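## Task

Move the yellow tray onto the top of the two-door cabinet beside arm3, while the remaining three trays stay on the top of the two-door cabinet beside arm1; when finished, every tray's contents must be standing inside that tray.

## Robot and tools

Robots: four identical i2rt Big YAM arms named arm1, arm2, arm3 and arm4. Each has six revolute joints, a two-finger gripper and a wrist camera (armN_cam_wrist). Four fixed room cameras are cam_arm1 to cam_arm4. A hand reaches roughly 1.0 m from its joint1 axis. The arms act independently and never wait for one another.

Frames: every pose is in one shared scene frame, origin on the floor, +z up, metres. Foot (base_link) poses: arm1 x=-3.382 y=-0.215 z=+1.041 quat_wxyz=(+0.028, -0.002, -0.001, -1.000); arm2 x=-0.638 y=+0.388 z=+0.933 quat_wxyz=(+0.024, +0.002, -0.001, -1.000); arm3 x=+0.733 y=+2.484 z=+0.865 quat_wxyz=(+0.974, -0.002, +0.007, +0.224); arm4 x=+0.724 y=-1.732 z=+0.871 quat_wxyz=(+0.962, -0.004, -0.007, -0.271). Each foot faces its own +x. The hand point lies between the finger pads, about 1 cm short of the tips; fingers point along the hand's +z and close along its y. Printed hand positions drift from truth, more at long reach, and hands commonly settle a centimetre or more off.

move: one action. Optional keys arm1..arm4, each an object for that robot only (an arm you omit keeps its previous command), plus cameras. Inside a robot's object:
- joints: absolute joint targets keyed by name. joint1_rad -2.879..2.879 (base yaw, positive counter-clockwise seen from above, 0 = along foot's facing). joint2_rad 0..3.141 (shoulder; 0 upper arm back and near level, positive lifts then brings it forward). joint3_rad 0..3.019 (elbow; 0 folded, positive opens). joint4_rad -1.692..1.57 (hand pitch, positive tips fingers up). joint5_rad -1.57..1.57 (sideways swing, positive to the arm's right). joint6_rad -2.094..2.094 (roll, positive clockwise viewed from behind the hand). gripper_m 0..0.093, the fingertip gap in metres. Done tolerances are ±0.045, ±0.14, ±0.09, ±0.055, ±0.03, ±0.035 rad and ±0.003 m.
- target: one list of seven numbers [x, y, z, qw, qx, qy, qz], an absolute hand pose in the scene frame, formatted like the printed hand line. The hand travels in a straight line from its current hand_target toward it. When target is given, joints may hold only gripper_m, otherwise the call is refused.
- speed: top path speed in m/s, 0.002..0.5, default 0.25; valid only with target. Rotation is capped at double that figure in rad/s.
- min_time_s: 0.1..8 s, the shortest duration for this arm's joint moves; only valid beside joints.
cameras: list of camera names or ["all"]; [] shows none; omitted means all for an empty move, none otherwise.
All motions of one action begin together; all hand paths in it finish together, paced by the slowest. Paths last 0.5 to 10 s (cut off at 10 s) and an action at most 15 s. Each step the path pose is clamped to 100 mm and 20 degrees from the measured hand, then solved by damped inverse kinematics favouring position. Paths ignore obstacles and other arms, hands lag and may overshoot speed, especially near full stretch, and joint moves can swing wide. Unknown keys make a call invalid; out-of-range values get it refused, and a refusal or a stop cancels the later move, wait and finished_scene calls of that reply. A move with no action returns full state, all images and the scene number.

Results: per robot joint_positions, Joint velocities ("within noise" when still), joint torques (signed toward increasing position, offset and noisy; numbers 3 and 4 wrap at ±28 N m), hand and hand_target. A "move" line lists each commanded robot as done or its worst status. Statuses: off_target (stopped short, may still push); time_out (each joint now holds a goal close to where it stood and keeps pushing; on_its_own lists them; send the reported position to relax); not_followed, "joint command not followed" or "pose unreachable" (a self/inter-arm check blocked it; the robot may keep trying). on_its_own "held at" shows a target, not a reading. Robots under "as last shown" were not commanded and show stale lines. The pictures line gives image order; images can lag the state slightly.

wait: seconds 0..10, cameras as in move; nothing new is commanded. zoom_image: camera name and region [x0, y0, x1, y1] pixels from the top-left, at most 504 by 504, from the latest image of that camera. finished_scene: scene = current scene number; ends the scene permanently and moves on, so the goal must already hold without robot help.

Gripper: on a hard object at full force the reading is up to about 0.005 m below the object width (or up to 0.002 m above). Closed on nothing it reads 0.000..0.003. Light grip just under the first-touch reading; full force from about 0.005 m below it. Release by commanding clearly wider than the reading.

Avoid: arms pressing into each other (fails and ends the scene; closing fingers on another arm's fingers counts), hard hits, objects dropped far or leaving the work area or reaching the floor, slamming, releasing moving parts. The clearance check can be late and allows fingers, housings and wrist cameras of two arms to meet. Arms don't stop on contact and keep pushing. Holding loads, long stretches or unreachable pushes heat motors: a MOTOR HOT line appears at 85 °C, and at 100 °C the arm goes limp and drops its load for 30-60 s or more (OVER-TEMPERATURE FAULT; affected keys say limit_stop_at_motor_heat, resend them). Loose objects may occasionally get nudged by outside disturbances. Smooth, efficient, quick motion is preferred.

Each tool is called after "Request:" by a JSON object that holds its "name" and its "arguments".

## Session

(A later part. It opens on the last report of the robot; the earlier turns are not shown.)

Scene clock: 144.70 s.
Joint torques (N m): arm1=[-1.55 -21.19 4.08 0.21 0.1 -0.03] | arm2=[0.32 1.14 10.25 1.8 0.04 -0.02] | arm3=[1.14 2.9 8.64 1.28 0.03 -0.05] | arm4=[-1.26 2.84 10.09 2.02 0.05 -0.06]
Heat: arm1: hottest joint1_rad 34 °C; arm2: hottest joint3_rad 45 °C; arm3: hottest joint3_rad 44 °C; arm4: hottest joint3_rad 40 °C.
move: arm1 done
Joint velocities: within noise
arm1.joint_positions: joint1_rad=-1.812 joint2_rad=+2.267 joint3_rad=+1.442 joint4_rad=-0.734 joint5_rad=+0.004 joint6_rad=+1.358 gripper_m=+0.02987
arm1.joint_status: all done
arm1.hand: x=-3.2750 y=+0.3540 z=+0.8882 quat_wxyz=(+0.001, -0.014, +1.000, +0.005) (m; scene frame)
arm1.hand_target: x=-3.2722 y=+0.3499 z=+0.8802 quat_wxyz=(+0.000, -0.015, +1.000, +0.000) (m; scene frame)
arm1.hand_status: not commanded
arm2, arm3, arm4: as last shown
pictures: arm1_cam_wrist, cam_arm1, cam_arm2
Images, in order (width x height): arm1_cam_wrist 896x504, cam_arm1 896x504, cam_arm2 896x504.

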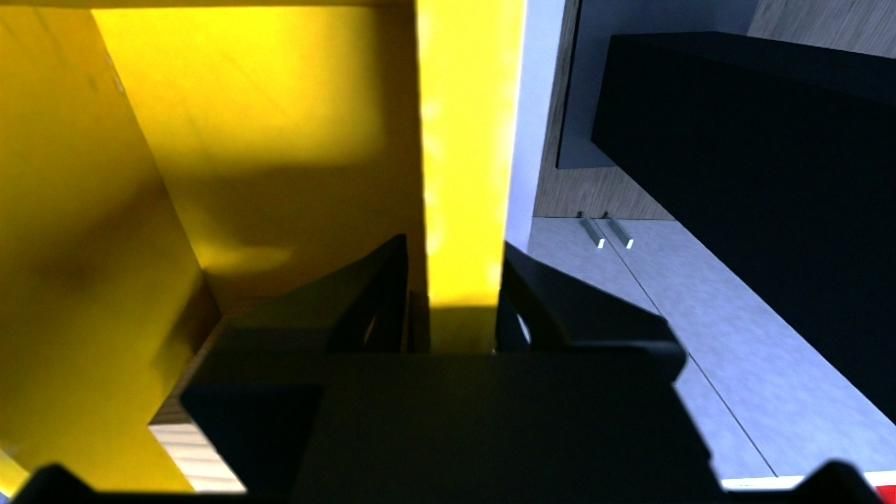

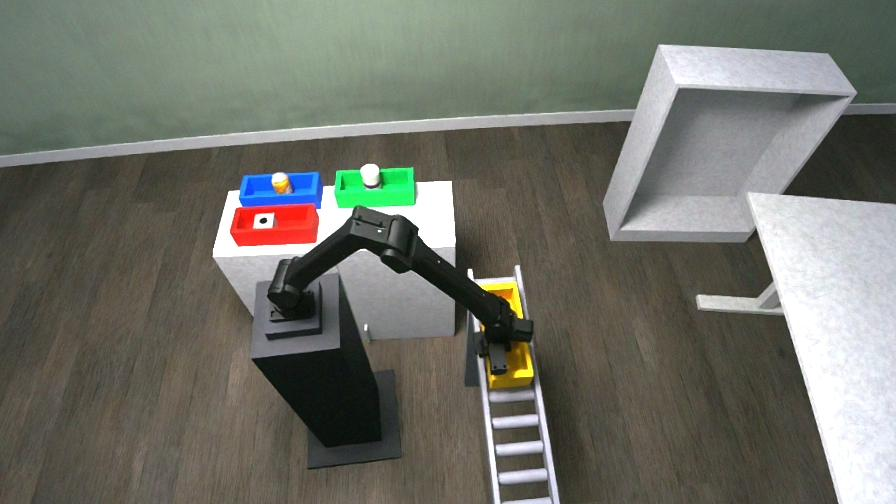

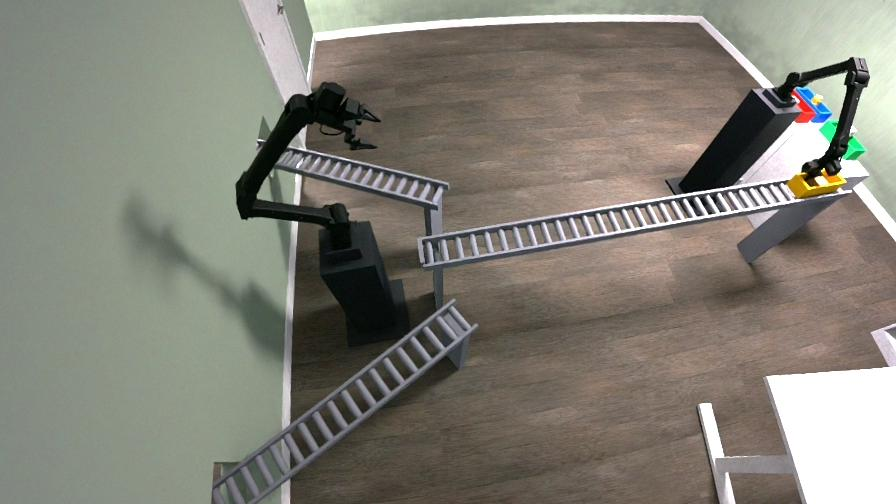

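Request:
{"name": "move", "arguments": {"arm1": {"target":[-3.272,0.35,1.05,0,0,-1,0],"joints":{"gripper_m":0.045}}, "cameras": ["cam_arm2"]}}

Request:
{"name": "move", "arguments": {"arm1": {"target":[-3.5,0.05,1.35,-0.38,0.596,-0.596,-0.38]}, "arm2": {"target":[-1.02,0.40,1.3,0,0.843,0,-0.537]}, "cameras": ["cam_arm2","arm2_cam_wrist"]}}

Scene clock: 148.43 s.
Joint torques (N m): arm1=[-1.2 -21.01 8.05 -0.47 0.08 0.16] | arm2=[0.79 1.14 10.18 1.87 0.03 0] | arm3=[1.03 3.08 8.68 1.21 0.04 -0.04] | arm4=[-0.85 3.14 10.03 1.95 0.07 -0.08]
Heat: arm1: hottest joint2_rad 35 °C; arm2: hottest joint3_rad 45 °C; arm3: hottest joint3_rad 44 °C; arm4: hottest joint3_rad 40 °C.
move: arm1 off_target
Joint velocities: within noise
arm1.joint_positions: joint1_rad=-1.812 joint2_rad=+1.999 joint3_rad=+1.451 joint4_rad=-1.046 joint5_rad=+0.004 joint6_rad=+1.369 gripper_m=+0.04486
arm1.joint_status: all done
arm1.hand: x=-3.2776 y=+0.3369 z=+1.0392 quat_wxyz=(-0.002, -0.008, +1.000, -0.012) (m; scene frame)
arm1.hand_target: x=-3.2722 y=+0.3495 z=+1.0502 quat_wxyz=(+0.000, +0.000, +1.000, +0.000) (m; scene frame)
arm1.hand_status: off_target (0.018 m and 1.7 deg from the pose sent, 0.162 m and 1.6 deg at the start)
arm2, arm3, arm4: as last shown
pictures: cam_arm2
Images, in order (width x height): cam_arm2 896x504.

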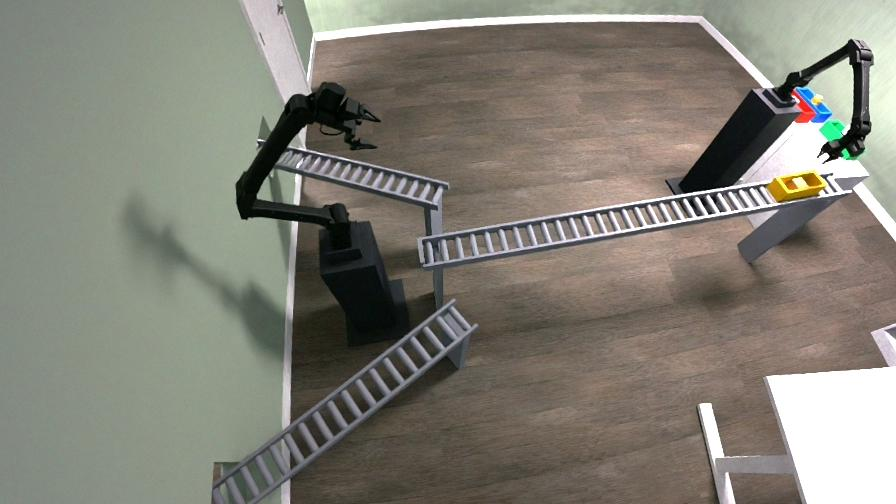

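Scene clock: 152.93 s.
Joint torques (N m): arm1=[0.03 0.09 8.38 1.22 0.5 -0.04] | arm2=[-0.32 -1.55 11.19 2.54 -0.18 -0.1] | arm3=[1.2 3.14 8.65 1.28 0.05 -0.05] | arm4=[-1.14 3.96 9.95 1.95 0.04 -0.09]
Heat: arm1: hottest joint1_rad 34 °C; arm2: hottest joint3_rad 44 °C; arm3: hottest joint3_rad 44 °C; arm4: hottest joint3_rad 40 °C.
move: arm1 done; arm2 done
Joint velocities: within noise
arm1.joint_positions: joint1_rad=-0.792 joint2_rad=+0.499 joint3_rad=+0.631 joint4_rad=-0.747 joint5_rad=+0.746 joint6_rad=+0.451 gripper_m=+0.04486
arm1.joint_status: not commanded
arm1.hand: x=-3.4979 y=+0.0520 z=+1.3458 quat_wxyz=(+0.379, -0.591, +0.603, +0.379) (m; scene frame)
arm1.hand_target: x=-3.4999 y=+0.0501 z=+1.3500 quat_wxyz=(+0.380, -0.596, +0.596, +0.380) (m; scene frame)
arm1.hand_status: done (0.005 m and 1.0 deg from the pose sent, 0.478 m and 106.9 deg at the start)
arm2.joint_positions: joint1_rad=-0.085 joint2_rad=+0.695 joint3_rad=+0.823 joint4_rad=-0.573 joint5_rad=-0.038 joint6_rad=-0.005 gripper_m=+0.09396
arm2.joint_status: not commanded
arm2.hand: x=-1.0161 y=+0.3966 z=+1.2985 quat_wxyz=(-0.006, -0.846, +0.004, +0.532) (m; scene frame)
arm2.hand_target: x=-1.0199 y=+0.3999 z=+1.3000 quat_wxyz=(+0.000, -0.843, +0.000, +0.537) (m; scene frame)
arm2.hand_status: done (0.005 m and 1.1 deg from the pose sent, 0.226 m and 24.9 deg at the start)
arm3.joint_positions: joint1_rad=+0.862 joint2_rad=+0.642 joint3_rad=+1.412 joint4_rad=-1.560 joint5_rad=+0.220 joint6_rad=+0.359 gripper_m=+0.09396
arm3.joint_status: not commanded
arm3.hand: x=+0.8287 y=+2.6760 z=+1.3667 quat_wxyz=(-0.322, +0.386, -0.838, -0.213) (m; scene frame)
arm3.hand_target: x=+0.8285 y=+2.6750 z=+1.3781 quat_wxyz=(-0.330, +0.382, -0.834, -0.223) (m; scene frame)
arm3.hand_status: not commanded
arm4.joint_positions: joint1_rad=+0.611 joint2_rad=+0.619 joint3_rad=+1.338 joint4_rad=-1.545 joint5_rad=+0.202 joint6_rad=+0.301 gripper_m=+0.09396
arm4.joint_status: not commanded
arm4.hand: x=+0.9262 y=-1.7486 z=+1.3507 quat_wxyz=(-0.379, -0.145, -0.914, +0.032) (m; scene frame)
arm4.hand_target: x=+0.9249 y=-1.7486 z=+1.3599 quat_wxyz=(-0.389, -0.145, -0.909, +0.029) (m; scene frame)
arm4.hand_status: not commanded
pictures: arm2_cam_wrist, cam_arm2
Images, in order (width x height): arm2_cam_wrist 896x504, cam_arm2 896x504.

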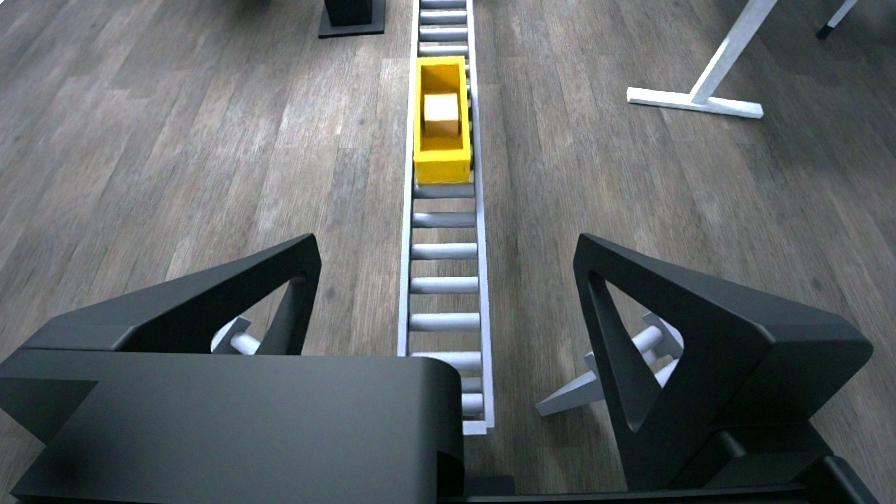

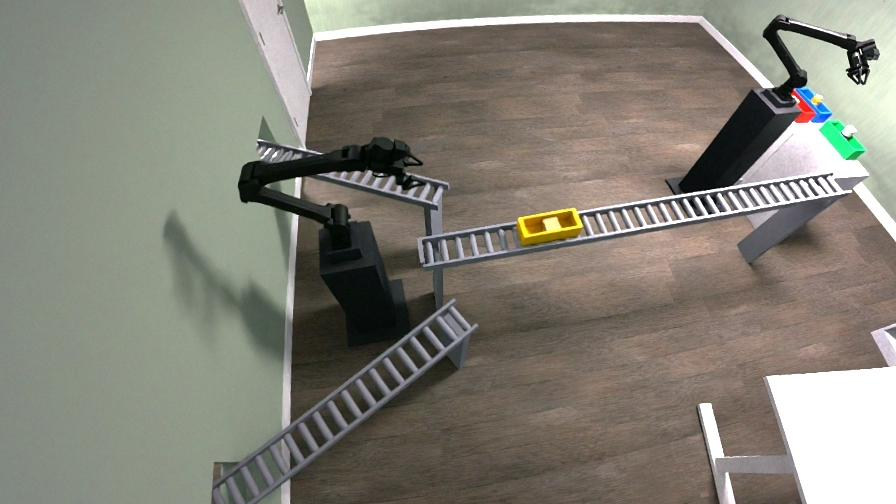

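Request:
{"name": "wait", "arguments": {"seconds": 0.5, "cameras": ["cam_arm2","arm2_cam_wrist"]}}

Request:
{"name": "move", "arguments": {"arm2": {"target":[-0.80,0.55,1.25,-0.38,0.596,-0.596,-0.38]}, "cameras": ["arm2_cam_wrist"]}}

Request:
{"name": "move", "arguments": {"arm2": {"target":[-0.95,0.55,1.25,-0.38,0.596,-0.596,-0.38]}, "cameras": ["arm2_cam_wrist","cam_arm2"]}}

Request:
{"name": "zoom_image", "arguments": {"camera": "cam_arm2", "region": [360, 190, 580, 370]}}

Scene clock: 157.63 s.
Joint torques (N m): arm1=[-0.09 0.09 8.39 1.2 0.5 -0.05] | arm2=[-0.21 -1.44 11.14 2.47 -0.19 -0.1] | arm3=[1.2 2.84 8.64 1.24 0.04 -0.04] | arm4=[-0.91 3.78 9.88 1.87 0.03 -0.05]
Heat: arm1: hottest joint1_rad 34 °C; arm2: hottest joint3_rad 45 °C; arm3: hottest joint3_rad 44 °C; arm4: hottest joint3_rad 40 °C.
Joint velocities: within noise
arm1.joint_positions: joint1_rad=-0.792 joint2_rad=+0.499 joint3_rad=+0.631 joint4_rad=-0.747 joint5_rad=+0.746 joint6_rad=+0.451 gripper_m=+0.04486
arm1.joint_status: not commanded
arm1.hand: x=-3.4979 y=+0.0520 z=+1.3458 quat_wxyz=(+0.379, -0.591, +0.603, +0.379) (m; scene frame)
arm1.hand_target: x=-3.4999 y=+0.0501 z=+1.3500 quat_wxyz=(+0.380, -0.596, +0.596, +0.380) (m; scene frame)
arm1.hand_status: done (0.005 m and 1.0 deg from the pose sent, 0.478 m and 106.9 deg at the start)
arm2.joint_positions: joint1_rad=-0.085 joint2_rad=+0.695 joint3_rad=+0.823 joint4_rad=-0.573 joint5_rad=-0.038 joint6_rad=-0.006 gripper_m=+0.09396
arm2.joint_status: not commanded
arm2.hand: x=-1.0161 y=+0.3966 z=+1.2985 quat_wxyz=(-0.006, -0.846, +0.004, +0.532) (m; scene frame)
arm2.hand_target: x=-1.0199 y=+0.3999 z=+1.3000 quat_wxyz=(+0.000, -0.843, +0.000, +0.537) (m; scene frame)
arm2.hand_status: done (0.005 m and 1.0 deg from the pose sent, 0.226 m and 24.9 deg at the start)
arm3.joint_positions: joint1_rad=+0.862 joint2_rad=+0.642 joint3_rad=+1.412 joint4_rad=-1.560 joint5_rad=+0.220 joint6_rad=+0.359 gripper_m=+0.09396
arm3.joint_status: not commanded
arm3.hand: x=+0.8287 y=+2.6760 z=+1.3667 quat_wxyz=(-0.322, +0.386, -0.838, -0.213) (m; scene frame)
arm3.hand_target: x=+0.8285 y=+2.6750 z=+1.3781 quat_wxyz=(-0.330, +0.382, -0.834, -0.223) (m; scene frame)
arm3.hand_status: not commanded
arm4.joint_positions: joint1_rad=+0.611 joint2_rad=+0.619 joint3_rad=+1.338 joint4_rad=-1.545 joint5_rad=+0.202 joint6_rad=+0.301 gripper_m=+0.09396
arm4.joint_status: not commanded
arm4.hand: x=+0.9262 y=-1.7486 z=+1.3507 quat_wxyz=(-0.379, -0.145, -0.914, +0.032) (m; scene frame)
arm4.hand_target: x=+0.9249 y=-1.7486 z=+1.3599 quat_wxyz=(-0.389, -0.145, -0.909, +0.029) (m; scene frame)
arm4.hand_status: not commanded
wait: 0.50 s; at rest from the start
pictures: arm2_cam_wrist, cam_arm2
Images, in order (width x height): arm2_cam_wrist 896x504, cam_arm2 896x504.

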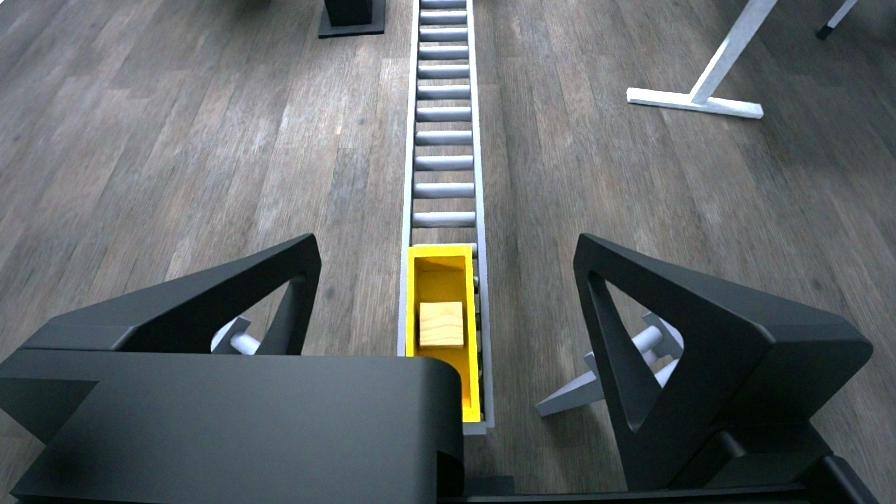

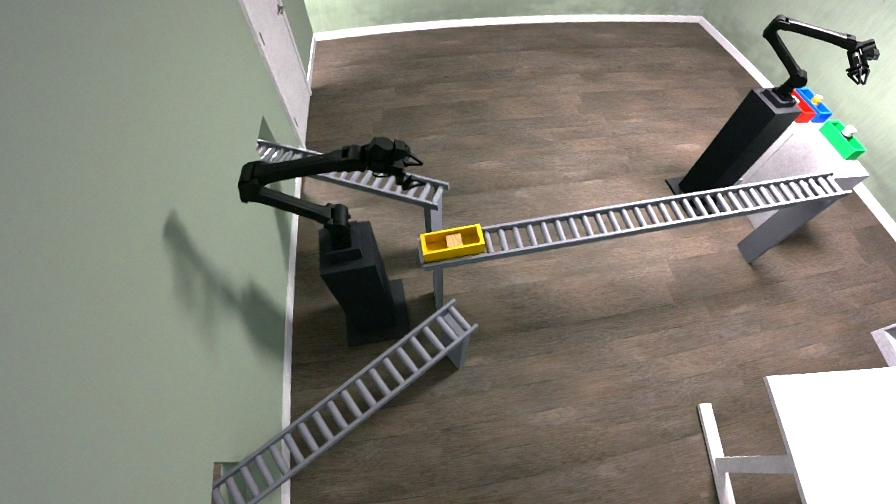

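Scene clock: 162.03 s.
Joint torques (N m): arm1=[0.09 -0.26 8.42 1.11 0.5 -0.04] | arm2=[-0.15 0.09 13.57 -0.1 0.84 0.18] | arm3=[1.08 2.84 8.64 1.33 0.05 -0.04] | arm4=[-1.08 4.19 9.78 1.84 0.04 -0.08]
Heat: arm1: hottest joint1_rad 34 °C; arm2: hottest joint3_rad 45 °C; arm3: hottest joint3_rad 44 °C; arm4: hottest joint3_rad 41 °C.
move: arm2 off_target
Joint velocities: within noise
arm1, arm3, arm4: as last shown
arm2.joint_positions: joint1_rad=-0.056 joint2_rad=+0.695 joint3_rad=+0.757 joint4_rad=-1.618 joint5_rad=+1.135 joint6_rad=+1.513 gripper_m=+0.09397
arm2.joint_status: not commanded
arm2.hand: x=-0.7957 y=+0.5482 z=+1.2332 quat_wxyz=(+0.388, -0.609, +0.584, +0.370) (m; scene frame)
arm2.hand_target: x=-0.7996 y=+0.5498 z=+1.2496 quat_wxyz=(+0.380, -0.596, +0.596, +0.380) (m; scene frame)
arm2.hand_status: off_target (0.017 m and 2.5 deg from the pose sent, 0.269 m and 90.0 deg at the start)
pictures: arm2_cam_wrist
Images, in order (width x height): arm2_cam_wrist 896x504.

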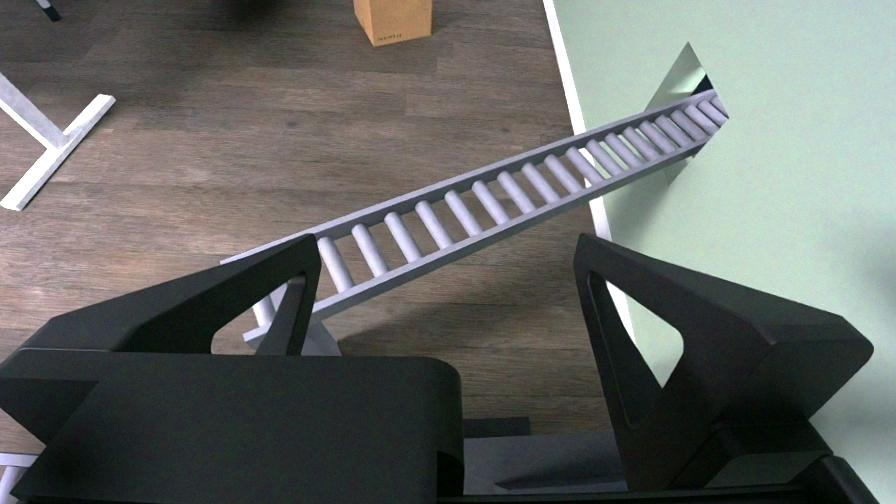

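Scene clock: 163.50 s.
Joint torques (N m): arm1=[-0.09 0.09 8.49 1.14 0.5 -0.05] | arm2=[-0.15 -5.6 13.23 0.77 0.81 -0.1] | arm3=[0.97 3.08 8.68 1.24 0.05 -0.01] | arm4=[-0.15 3.55 10.02 2.03 0.05 -0.07]
Heat: arm1: hottest joint1_rad 34 °C; arm2: hottest joint3_rad 45 °C; arm3: hottest joint3_rad 44 °C; arm4: hottest joint3_rad 41 °C.
move: arm2 off_target
Joint velocities: within noise
arm1, arm3, arm4: as last shown
arm2.joint_positions: joint1_rad=-0.047 joint2_rad=+1.137 joint3_rad=+1.005 joint4_rad=-1.463 joint5_rad=+1.137 joint6_rad=+1.570 gripper_m=+0.09397
arm2.joint_status: not commanded
arm2.hand: x=-0.9386 y=+0.5467 z=+1.2363 quat_wxyz=(+0.388, -0.603, +0.590, +0.371) (m; scene frame)
arm2.hand_target: x=-0.9491 y=+0.5497 z=+1.2500 quat_wxyz=(+0.380, -0.596, +0.596, +0.380) (m; scene frame)
arm2.hand_status: off_target (0.018 m and 1.7 deg from the pose sent, 0.155 m and 2.5 deg at the start)
pictures: arm2_cam_wrist, cam_arm2
Images, in order (width x height): arm2_cam_wrist 896x504, cam_arm2 896x504.

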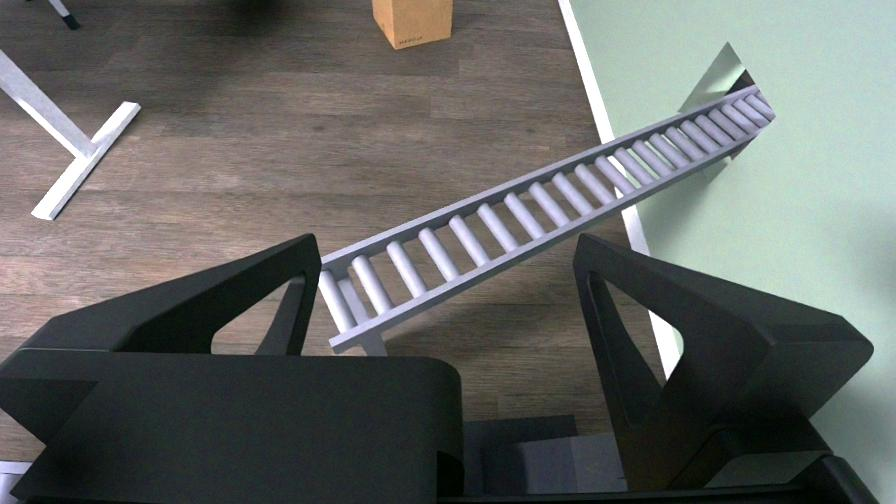

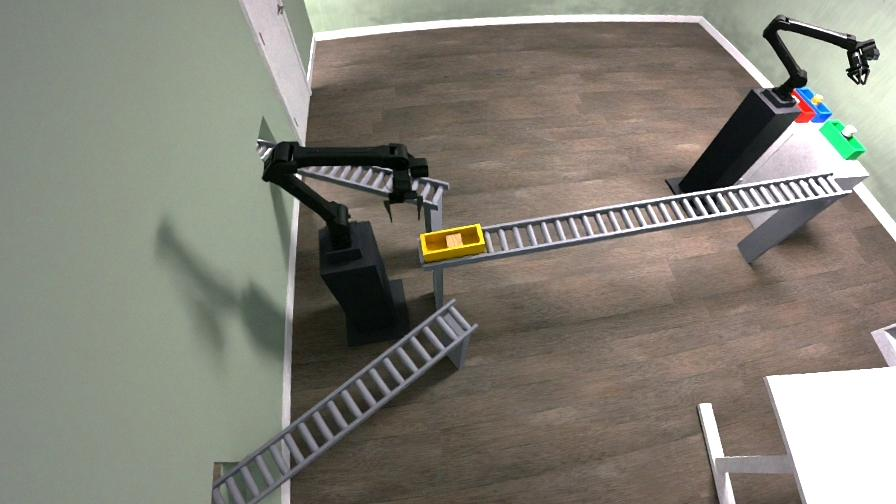

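Scaled by 2.291 from the camera's 896x504 image, which has a finer 1280x720 frame.

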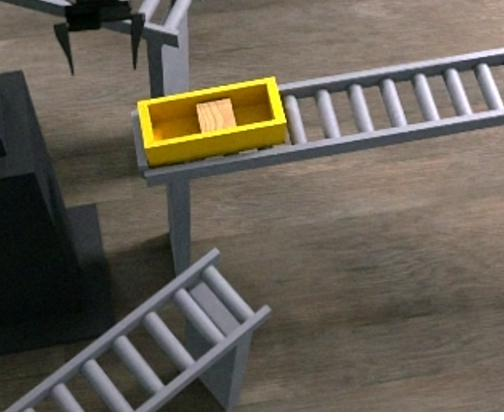

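Request:
{"name": "move", "arguments": {"arm2": {"target":[-1.065,0.33,0.95,0,1,0,0],"joints":{"gripper_m":0.06}}, "cameras": ["arm2_cam_wrist"]}}

Scene clock: 187.83 s.
Joint torques (N m): arm1=[0.03 -0.03 8.44 1.11 0.5 -0.04] | arm2=[1.2 -10.58 10.3 0.28 -0.18 -0.08] | arm3=[1.26 2.96 8.64 1.26 0.04 -0.04] | arm4=[-0.97 3.72 9.98 2.02 0.04 -0.06]
Heat: arm1: hottest joint1_rad 34 °C; arm2: hottest joint3_rad 45 °C; arm3: hottest joint3_rad 44 °C; arm4: hottest joint3_rad 41 °C.
move: arm2 off_target
Joint velocities: within noise
arm1, arm3, arm4: as last shown
arm2.joint_positions: joint1_rad=+0.081 joint2_rad=+1.654 joint3_rad=+0.979 joint4_rad=-0.908 joint5_rad=+0.006 joint6_rad=+0.154 gripper_m=+0.06009
arm2.joint_status: all done
arm2.hand: x=-1.0506 y=+0.3359 z=+0.9467 quat_wxyz=(+0.003, -1.000, +0.012, -0.008) (m; scene frame)
arm2.hand_target: x=-1.0646 y=+0.3301 z=+0.9502 quat_wxyz=(+0.000, -1.000, +0.000, +0.000) (m; scene frame)
arm2.hand_status: off_target (0.016 m and 1.7 deg from the pose sent, 0.381 m and 105.9 deg at the start)
pictures: arm2_cam_wrist
Images, in order (width x height): arm2_cam_wrist 896x504.

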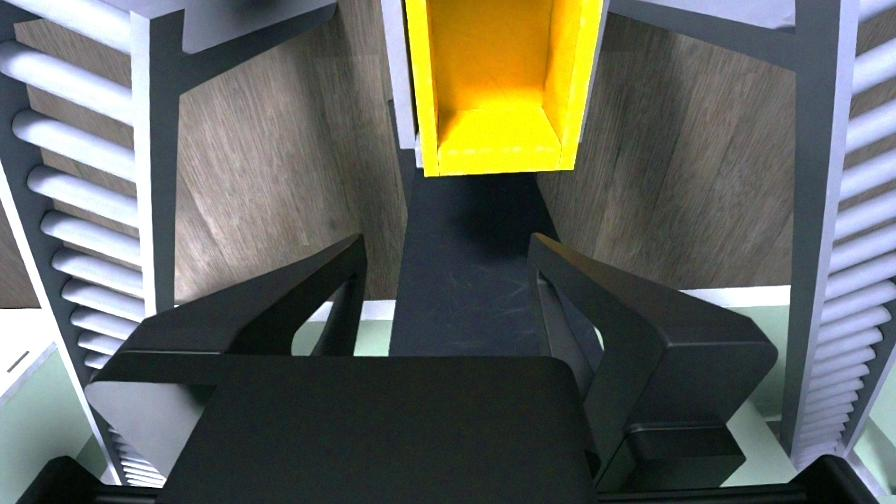

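Request:
{"name": "move", "arguments": {"arm2": {"target":[-1.1,0.317,0.84,0,1,0,0]}, "cameras": ["arm2_cam_wrist"]}}

Scene clock: 194.07 s.
Joint torques (N m): arm1=[-0.03 -0.09 8.4 1.09 0.5 -0.04] | arm2=[1.32 -13.22 7.84 0.7 -0.15 0.05] | arm3=[1.08 3.14 8.61 1.26 0.03 -0.04] | arm4=[-0.62 4.01 10.03 1.94 0.06 -0.11]
Heat: arm1: hottest joint1_rad 34 °C; arm2: hottest joint3_rad 45 °C; arm3: hottest joint3_rad 44 °C; arm4: hottest joint3_rad 41 °C.
move: arm2 off_target
Joint velocities: within noise
arm1, arm3, arm4: as last shown
arm2.joint_positions: joint1_rad=+0.097 joint2_rad=+1.945 joint3_rad=+1.037 joint4_rad=-0.683 joint5_rad=+0.005 joint6_rad=+0.154 gripper_m=+0.06009
arm2.joint_status: not commanded
arm2.hand: x=-1.0866 y=+0.3233 z=+0.8404 quat_wxyz=(+0.003, -1.000, +0.004, -0.011) (m; scene frame)
arm2.hand_target: x=-1.0997 y=+0.3170 z=+0.8403 quat_wxyz=(+0.000, -1.000, +0.000, +0.000) (m; scene frame)
arm2.hand_status: off_target (0.015 m and 1.4 deg from the pose sent, 0.119 m and 1.7 deg at the start)
pictures: arm2_cam_wrist
Images, in order (width x height): arm2_cam_wrist 896x504.

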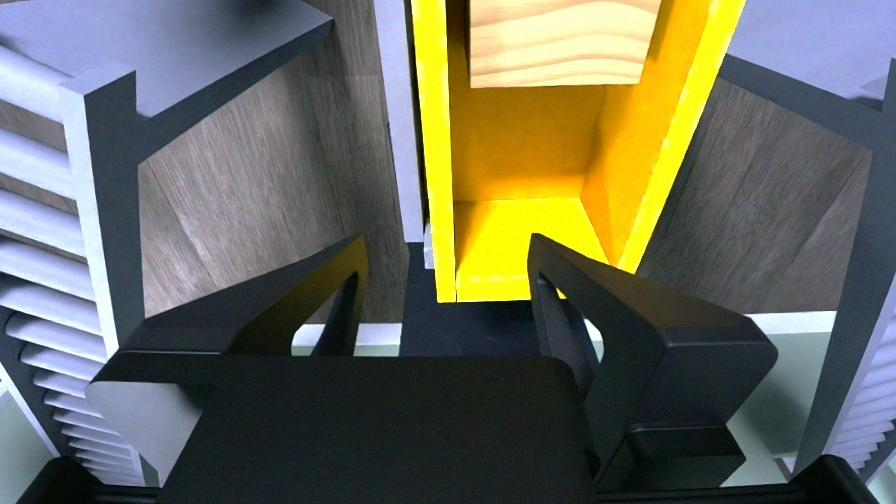

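Request:
{"name": "move", "arguments": {"arm2": {"target":[-1.095,0.316,0.77,0,1,0,0],"speed":0.12}, "cameras": ["arm2_cam_wrist"]}}

Request:
{"name": "move", "arguments": {"arm2": {"joints":{"gripper_m":0.008}}, "cameras": ["arm2_cam_wrist"]}}

Scene clock: 199.03 s.
Joint torques (N m): arm1=[0.03 0.03 8.42 1.07 0.51 -0.05] | arm2=[1.44 -13.33 5.82 0.81 -0.16 0.07] | arm3=[0.85 2.96 8.64 1.25 0.04 -0.04] | arm4=[-0.91 3.19 9.77 1.96 0.08 -0.04]
Heat: arm1: hottest joint1_rad 34 °C; arm2: hottest joint3_rad 44 °C; arm3: hottest joint3_rad 44 °C; arm4: hottest joint3_rad 41 °C.
move: arm2 done
Joint velocities: within noise
arm1, arm3, arm4: as last shown
arm2.joint_positions: joint1_rad=+0.099 joint2_rad=+2.094 joint3_rad=+1.037 joint4_rad=-0.521 joint5_rad=+0.005 joint6_rad=+0.154 gripper_m=+0.06009
arm2.joint_status: not commanded
arm2.hand: x=-1.0885 y=+0.3217 z=+0.7751 quat_wxyz=(+0.002, -1.000, +0.003, -0.005) (m; scene frame)
arm2.hand_target: x=-1.0948 y=+0.3160 z=+0.7702 quat_wxyz=(+0.000, -1.000, +0.000, +0.000) (m; scene frame)
arm2.hand_status: done (0.010 m and 0.7 deg from the pose sent, 0.071 m and 1.4 deg at the start)
pictures: arm2_cam_wrist
Images, in order (width x height): arm2_cam_wrist 896x504.

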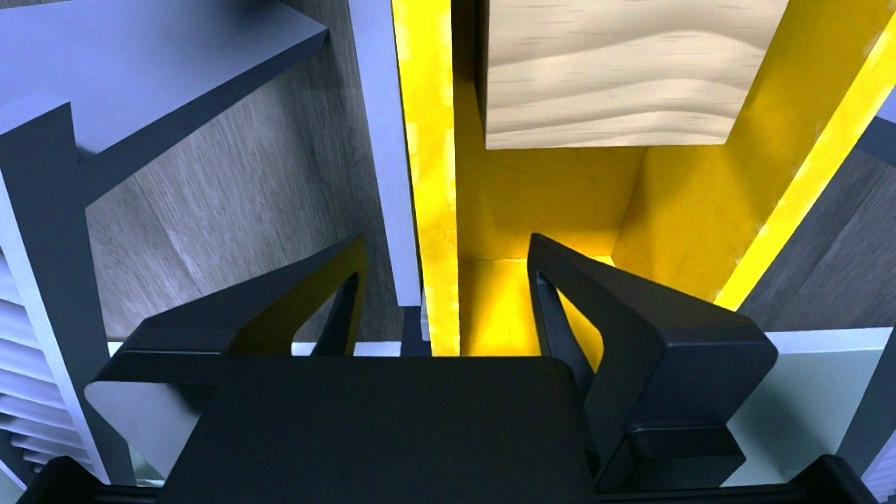

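Scene clock: 199.80 s.
Joint torques (N m): arm1=[0.03 -0.26 8.43 1.07 0.48 -0.05] | arm2=[0.85 -13.39 5.79 0.64 -0.06 0.12] | arm3=[1.2 3.08 8.64 1.28 0.04 -0.04] | arm4=[-1.79 3.37 10.15 1.8 0.06 -0.08]
Heat: arm1: hottest joint1_rad 34 °C; arm2: hottest joint3_rad 44 °C; arm3: hottest joint3_rad 44 °C; arm4: hottest joint3_rad 41 °C.
move: arm2 off_target
Joint velocities: within noise
arm1, arm3, arm4: as last shown
arm2.joint_positions: joint1_rad=+0.103 joint2_rad=+2.094 joint3_rad=+1.038 joint4_rad=-0.518 joint5_rad=+0.004 joint6_rad=+0.149 gripper_m=+0.01246
arm2.joint_status: gripper_m off_target (ended at +0.01249, target +0.00800)
arm2.hand: x=-1.0892 y=+0.3198 z=+0.7752 quat_wxyz=(+0.001, -1.000, -0.001, -0.003) (m; scene frame)
arm2.hand_target: x=-1.0947 y=+0.3160 z=+0.7702 quat_wxyz=(+0.000, -1.000, +0.000, +0.000) (m; scene frame)
arm2.hand_status: not commanded
pictures: arm2_cam_wrist
Images, in order (width x height): arm2_cam_wrist 896x504.

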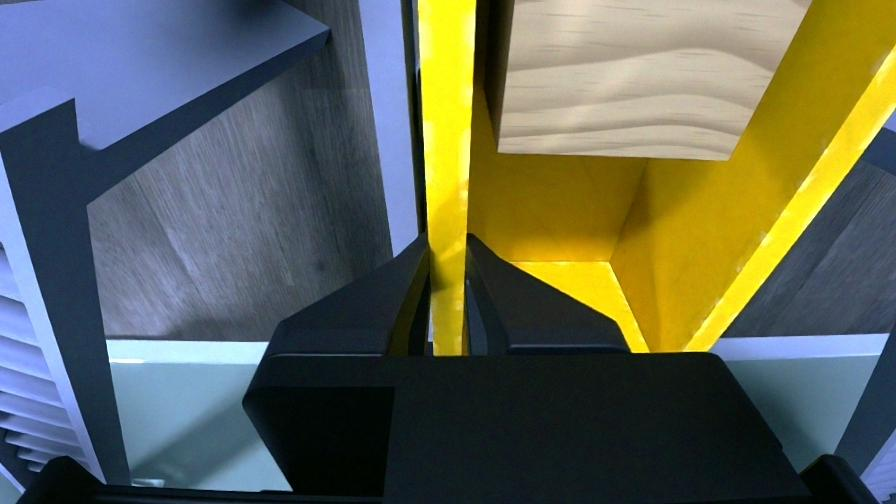

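Request:
{"name": "move", "arguments": {"arm2": {"joints":{"gripper_m":0.035}}, "cameras": []}}

Request:
{"name": "move", "arguments": {"arm2": {"target":[-1.095,0.318,0.738,0,1,0,0],"speed":0.1}, "cameras": ["arm2_cam_wrist"]}}

Request:
{"name": "move", "arguments": {"arm2": {"joints":{"gripper_m":0.007}}, "cameras": ["arm2_cam_wrist"]}}

Scene clock: 204.17 s.
Joint torques (N m): arm1=[0.15 0.03 8.43 1.14 0.5 -0.05] | arm2=[1.08 -13.68 5.78 0.66 -0.07 0.12] | arm3=[1.14 2.96 8.61 1.33 0.05 -0.03] | arm4=[-1.03 3.49 10.04 2.13 0.07 -0.04]
Heat: arm1: hottest joint1_rad 34 °C; arm2: hottest joint3_rad 44 °C; arm3: hottest joint3_rad 44 °C; arm4: hottest joint3_rad 41 °C.
move: arm2 done
Joint velocities: within noise
arm1, arm3, arm4: as last shown
arm2.joint_positions: joint1_rad=+0.103 joint2_rad=+2.094 joint3_rad=+1.038 joint4_rad=-0.518 joint5_rad=+0.004 joint6_rad=+0.149 gripper_m=+0.03487
arm2.joint_status: all done
arm2.hand: x=-1.0892 y=+0.3198 z=+0.7752 quat_wxyz=(+0.001, -1.000, -0.001, -0.003) (m; scene frame)
arm2.hand_target: x=-1.0947 y=+0.3160 z=+0.7702 quat_wxyz=(+0.000, -1.000, +0.000, +0.000) (m; scene frame)
arm2.hand_status: not commanded
pictures: none
No camera images: "cameras" was empty.

Scene clock: 205.47 s.
Joint torques (N m): arm1=[0.03 -0.21 8.43 1.16 0.51 -0.05] | arm2=[0.85 -13.68 5.53 0.69 -0.07 0.09] | arm3=[1.03 2.9 8.66 1.31 0.03 -0.05] | arm4=[-0.62 3.19 9.89 1.92 0.06 -0.08]
Heat: arm1: hottest joint1_rad 34 °C; arm2: hottest joint3_rad 44 °C; arm3: hottest joint3_rad 44 °C; arm4: hottest joint3_rad 41 °C.
move: arm2 done
Joint velocities: within noise
arm1.joint_positions: joint1_rad=-0.792 joint2_rad=+0.499 joint3_rad=+0.631 joint4_rad=-0.747 joint5_rad=+0.746 joint6_rad=+0.451 gripper_m=+0.04486
arm1.joint_status: not commanded
arm1.hand: x=-3.4979 y=+0.0520 z=+1.3458 quat_wxyz=(+0.379, -0.591, +0.603, +0.379) (m; scene frame)
arm1.hand_target: x=-3.4999 y=+0.0501 z=+1.3500 quat_wxyz=(+0.380, -0.596, +0.596, +0.380) (m; scene frame)
arm1.hand_status: not commanded
arm2.joint_positions: joint1_rad=+0.103 joint2_rad=+2.172 joint3_rad=+1.047 joint4_rad=-0.455 joint5_rad=+0.004 joint6_rad=+0.149 gripper_m=+0.03494
arm2.joint_status: not commanded
arm2.hand: x=-1.0866 y=+0.3201 z=+0.7431 quat_wxyz=(+0.001, -1.000, -0.001, -0.006) (m; scene frame)
arm2.hand_target: x=-1.0948 y=+0.3180 z=+0.7382 quat_wxyz=(+0.000, -1.000, +0.000, +0.000) (m; scene frame)
arm2.hand_status: done (0.010 m and 0.7 deg from the pose sent, 0.038 m and 0.4 deg at the start)
arm3.joint_positions: joint1_rad=+0.862 joint2_rad=+0.642 joint3_rad=+1.412 joint4_rad=-1.560 joint5_rad=+0.220 joint6_rad=+0.359 gripper_m=+0.09396
arm3.joint_status: not commanded
arm3.hand: x=+0.8287 y=+2.6760 z=+1.3667 quat_wxyz=(-0.322, +0.386, -0.838, -0.213) (m; scene frame)
arm3.hand_target: x=+0.8285 y=+2.6750 z=+1.3781 quat_wxyz=(-0.330, +0.382, -0.834, -0.223) (m; scene frame)
arm3.hand_status: not commanded
arm4.joint_positions: joint1_rad=+0.611 joint2_rad=+0.619 joint3_rad=+1.338 joint4_rad=-1.545 joint5_rad=+0.202 joint6_rad=+0.301 gripper_m=+0.09396
arm4.joint_status: not commanded
arm4.hand: x=+0.9262 y=-1.7486 z=+1.3507 quat_wxyz=(-0.379, -0.145, -0.914, +0.032) (m; scene frame)
arm4.hand_target: x=+0.9249 y=-1.7486 z=+1.3599 quat_wxyz=(-0.389, -0.145, -0.909, +0.029) (m; scene frame)
arm4.hand_status: not commanded
pictures: arm2_cam_wrist
Images, in order (width x height): arm2_cam_wrist 896x504.

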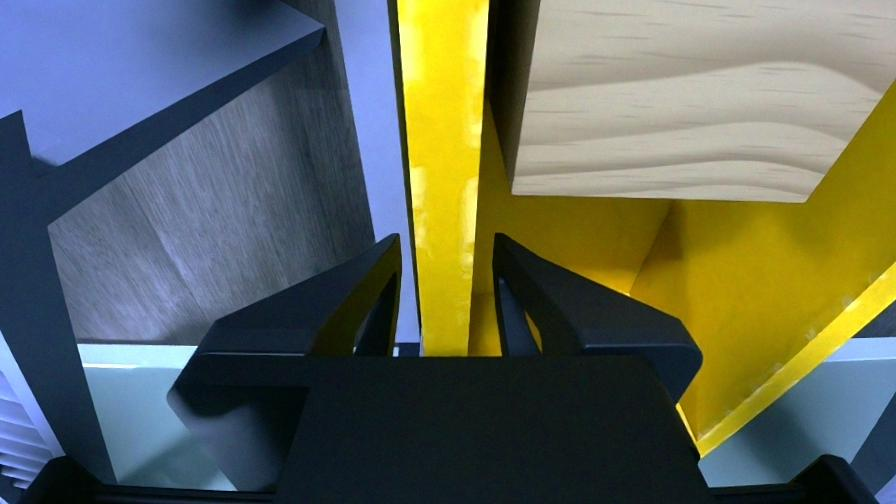

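Scene clock: 206.03 s.
Joint torques (N m): arm1=[0.03 -0.03 8.43 1.16 0.5 -0.03] | arm2=[0.79 -13.86 5.55 0.75 -0.04 0.09] | arm3=[1.14 3.14 8.69 1.24 0.04 -0.04] | arm4=[-0.26 3.43 10.13 1.96 0.05 -0.08]
Heat: arm1: hottest joint1_rad 34 °C; arm2: hottest joint3_rad 44 °C; arm3: hottest joint3_rad 44 °C; arm4: hottest joint3_rad 41 °C.
move: arm2 off_target
Joint velocities: within noise
arm1, arm3, arm4: as last shown
arm2.joint_positions: joint1_rad=+0.103 joint2_rad=+2.172 joint3_rad=+1.047 joint4_rad=-0.455 joint5_rad=+0.003 joint6_rad=+0.148 gripper_m=+0.01252
arm2.joint_status: gripper_m off_target (ended at +0.01255, target +0.00700)
arm2.hand: x=-1.0865 y=+0.3199 z=+0.7431 quat_wxyz=(+0.001, -1.000, -0.002, -0.006) (m; scene frame)
arm2.hand_target: x=-1.0948 y=+0.3180 z=+0.7382 quat_wxyz=(+0.000, -1.000, +0.000, +0.000) (m; scene frame)
arm2.hand_status: not commanded
pictures: arm2_cam_wrist
Images, in order (width x height): arm2_cam_wrist 896x504.

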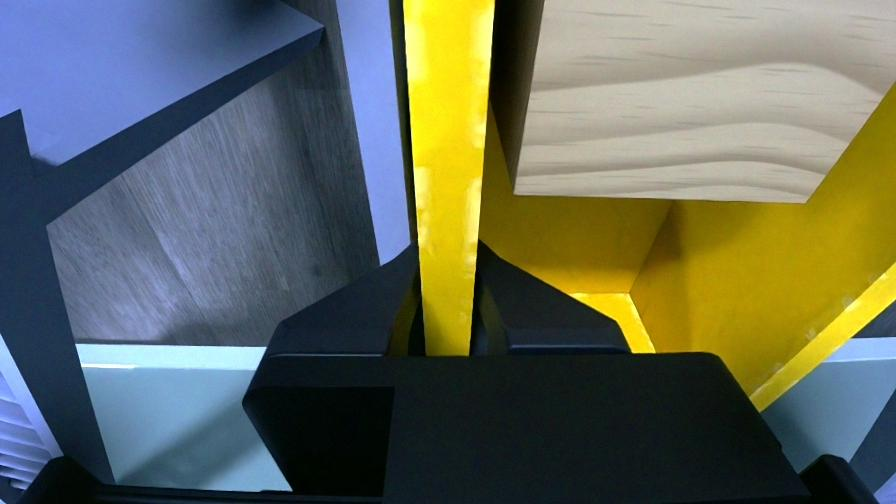

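Request:
{"name": "move", "arguments": {"arm2": {"target":[-1.08,0.33,0.97,0,1,0,0],"speed":0.12}, "cameras": ["cam_arm2"]}}

Request:
{"name": "move", "arguments": {"arm2": {"target":[-0.86,0.81,0.96,0,0.970,0.242,0],"speed":0.2}, "cameras": ["arm2_cam_wrist","cam_arm2"]}}

Request:
{"name": "zoom_image", "arguments": {"camera": "cam_arm2", "region": [300, 240, 520, 420]}}

Scene clock: 212.30 s.
Joint torques (N m): arm1=[0.09 -0.03 8.49 1.09 0.51 -0.05] | arm2=[-0.21 -15.09 11.92 -0.23 0.22 -0.05] | arm3=[1.14 2.78 8.61 1.25 0.04 -0.02] | arm4=[-0.67 3.43 10.03 1.85 0.03 -0.06]
Heat: arm1: hottest joint1_rad 33 °C; arm2: hottest joint3_rad 43 °C; arm3: hottest joint3_rad 44 °C; arm4: hottest joint3_rad 41 °C.
move: arm2 off_target
Joint velocities: within noise
arm1, arm3, arm4: as last shown
arm2.joint_positions: joint1_rad=+0.093 joint2_rad=+1.703 joint3_rad=+1.020 joint4_rad=-0.967 joint5_rad=-0.003 joint6_rad=+0.142 gripper_m=+0.01252
arm2.joint_status: not commanded
arm2.hand: x=-1.0495 y=+0.3291 z=+0.9402 quat_wxyz=(+0.003, -0.999, +0.000, -0.041) (m; scene frame)
arm2.hand_target: x=-1.0782 y=+0.3303 z=+0.9704 quat_wxyz=(+0.000, -1.000, +0.000, +0.000) (m; scene frame)
arm2.hand_status: off_target (0.043 m and 4.7 deg from the pose sent, 0.227 m and 0.7 deg at the start)
pictures: cam_arm2
Images, in order (width x height): cam_arm2 896x504.

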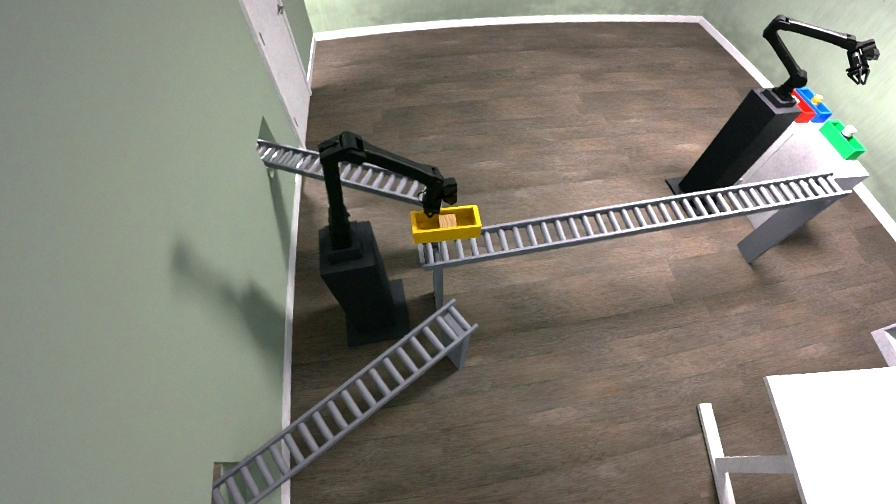

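Scene clock: 215.97 s.
Joint torques (N m): arm1=[0.09 -0.09 8.38 1.13 0.5 -0.04] | arm2=[0.79 -13.57 12.34 -0.08 -0.69 -0.14] | arm3=[1.08 3.02 8.61 1.26 0.05 -0.04] | arm4=[-0.91 3.49 10.13 1.96 0.06 -0.12]
Heat: arm1: hottest joint1_rad 33 °C; arm2: hottest joint3_rad 43 °C; arm3: hottest joint3_rad 44 °C; arm4: hottest joint3_rad 41 °C.
move: arm2 off_target
Joint velocities: within noise
arm1, arm3, arm4: as last shown
arm2.joint_positions: joint1_rad=-1.137 joint2_rad=+1.758 joint3_rad=+1.103 joint4_rad=-0.968 joint5_rad=+0.010 joint6_rad=-1.555 gripper_m=+0.01252
arm2.joint_status: not commanded
arm2.hand: x=-0.8442 y=+0.7869 z=+0.9406 quat_wxyz=(-0.026, -0.972, -0.231, -0.013) (m; scene frame)
arm2.hand_target: x=-0.8593 y=+0.8089 z=+0.9607 quat_wxyz=(+0.000, -0.970, -0.242, +0.000) (m; scene frame)
arm2.hand_status: off_target (0.034 m and 3.5 deg from the pose sent, 0.517 m and 28.4 deg at the start)
pictures: arm2_cam_wrist, cam_arm2
Images, in order (width x height): arm2_cam_wrist 896x504, cam_arm2 896x504.

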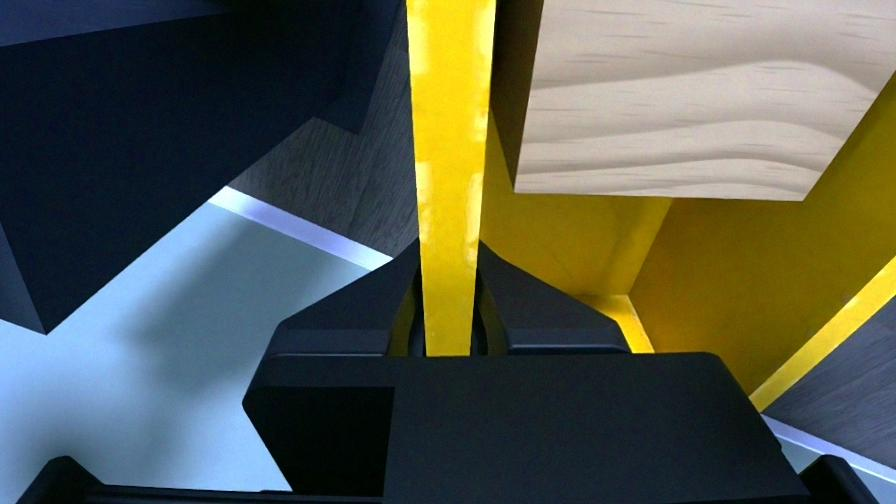

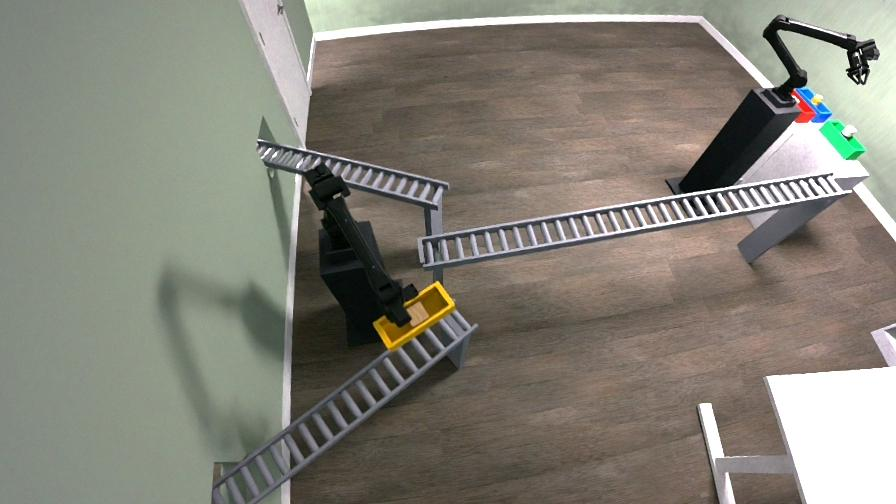

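Scaled by 2.291 from the camera's 896x504 image, which has a finer 1280x720 frame.

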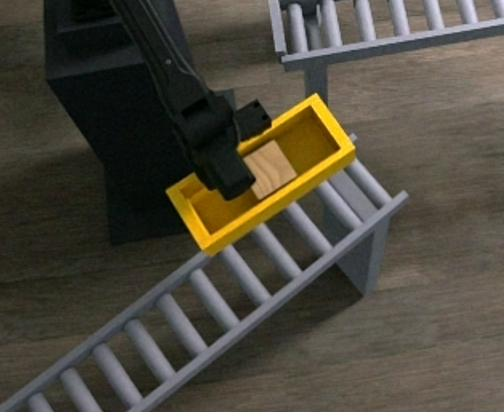

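Request:
{"name": "move", "arguments": {"arm2": {"target":[-0.86,0.815,0.85,0,0.968,0.250,0],"speed":0.12}, "cameras": ["arm2_cam_wrist","cam_arm2"]}}

Request:
{"name": "zoom_image", "arguments": {"camera": "cam_arm2", "region": [340, 270, 500, 400]}}

Scene clock: 225.63 s.
Joint torques (N m): arm1=[-0.09 -0.03 8.42 1.1 0.48 -0.04] | arm2=[0.21 -16.03 6.97 0.72 -0.68 -0.14] | arm3=[1.14 3.02 8.61 1.29 0.05 -0.04] | arm4=[-0.62 3.55 10 1.94 0.07 -0.1]
Heat: arm1: hottest joint3_rad 34 °C; arm2: hottest joint3_rad 45 °C; arm3: hottest joint3_rad 44 °C; arm4: hottest joint3_rad 41 °C.
move: arm2 off_target
Joint velocities: within noise
arm1, arm3, arm4: as last shown
arm2.joint_positions: joint1_rad=-1.137 joint2_rad=+1.974 joint3_rad=+1.095 joint4_rad=-0.731 joint5_rad=+0.010 joint6_rad=-1.577 gripper_m=+0.01252
arm2.joint_status: not commanded
arm2.hand: x=-0.8520 y=+0.8022 z=+0.8408 quat_wxyz=(-0.020, -0.970, -0.242, -0.011) (m; scene frame)
arm2.hand_target: x=-0.8598 y=+0.8150 z=+0.8504 quat_wxyz=(+0.000, -0.968, -0.250, +0.000) (m; scene frame)
arm2.hand_status: off_target (0.018 m and 2.8 deg from the pose sent, 0.096 m and 3.9 deg at the start)
pictures: arm2_cam_wrist, cam_arm2
Images, in order (width x height): arm2_cam_wrist 896x504, cam_arm2 896x504.

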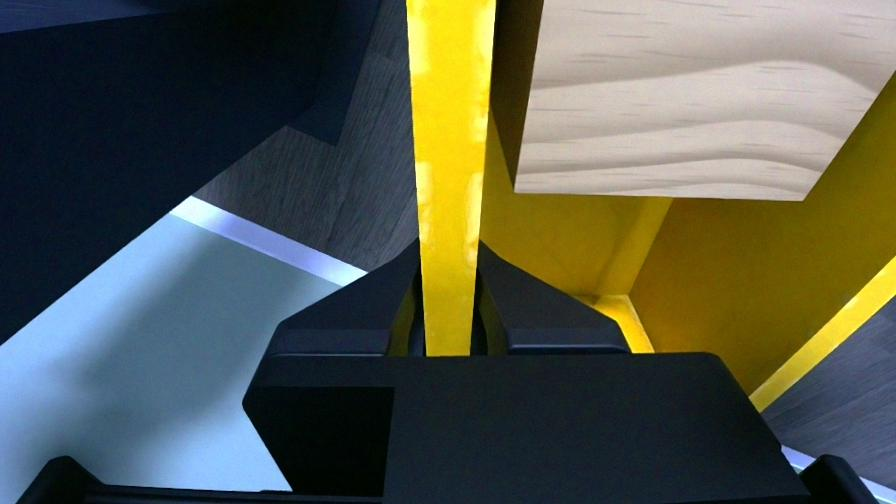

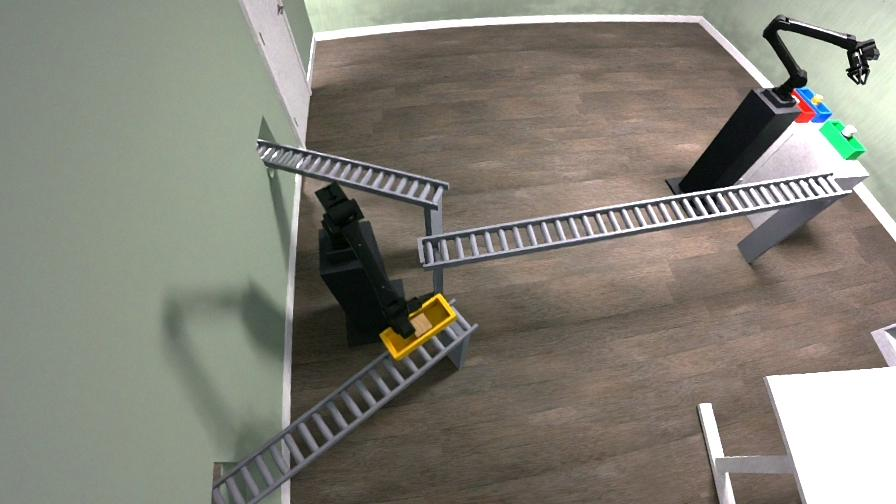

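Scaled by 3.150 from the camera's 896x504 image, which has a finer 1280x720 frame.

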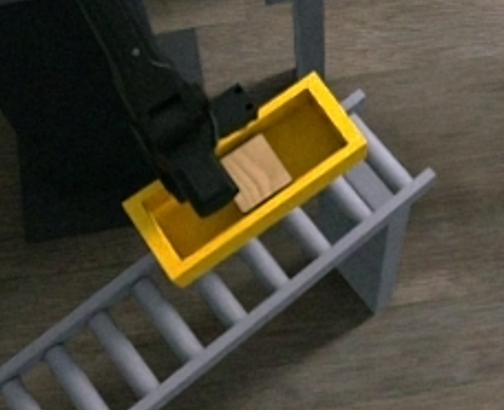

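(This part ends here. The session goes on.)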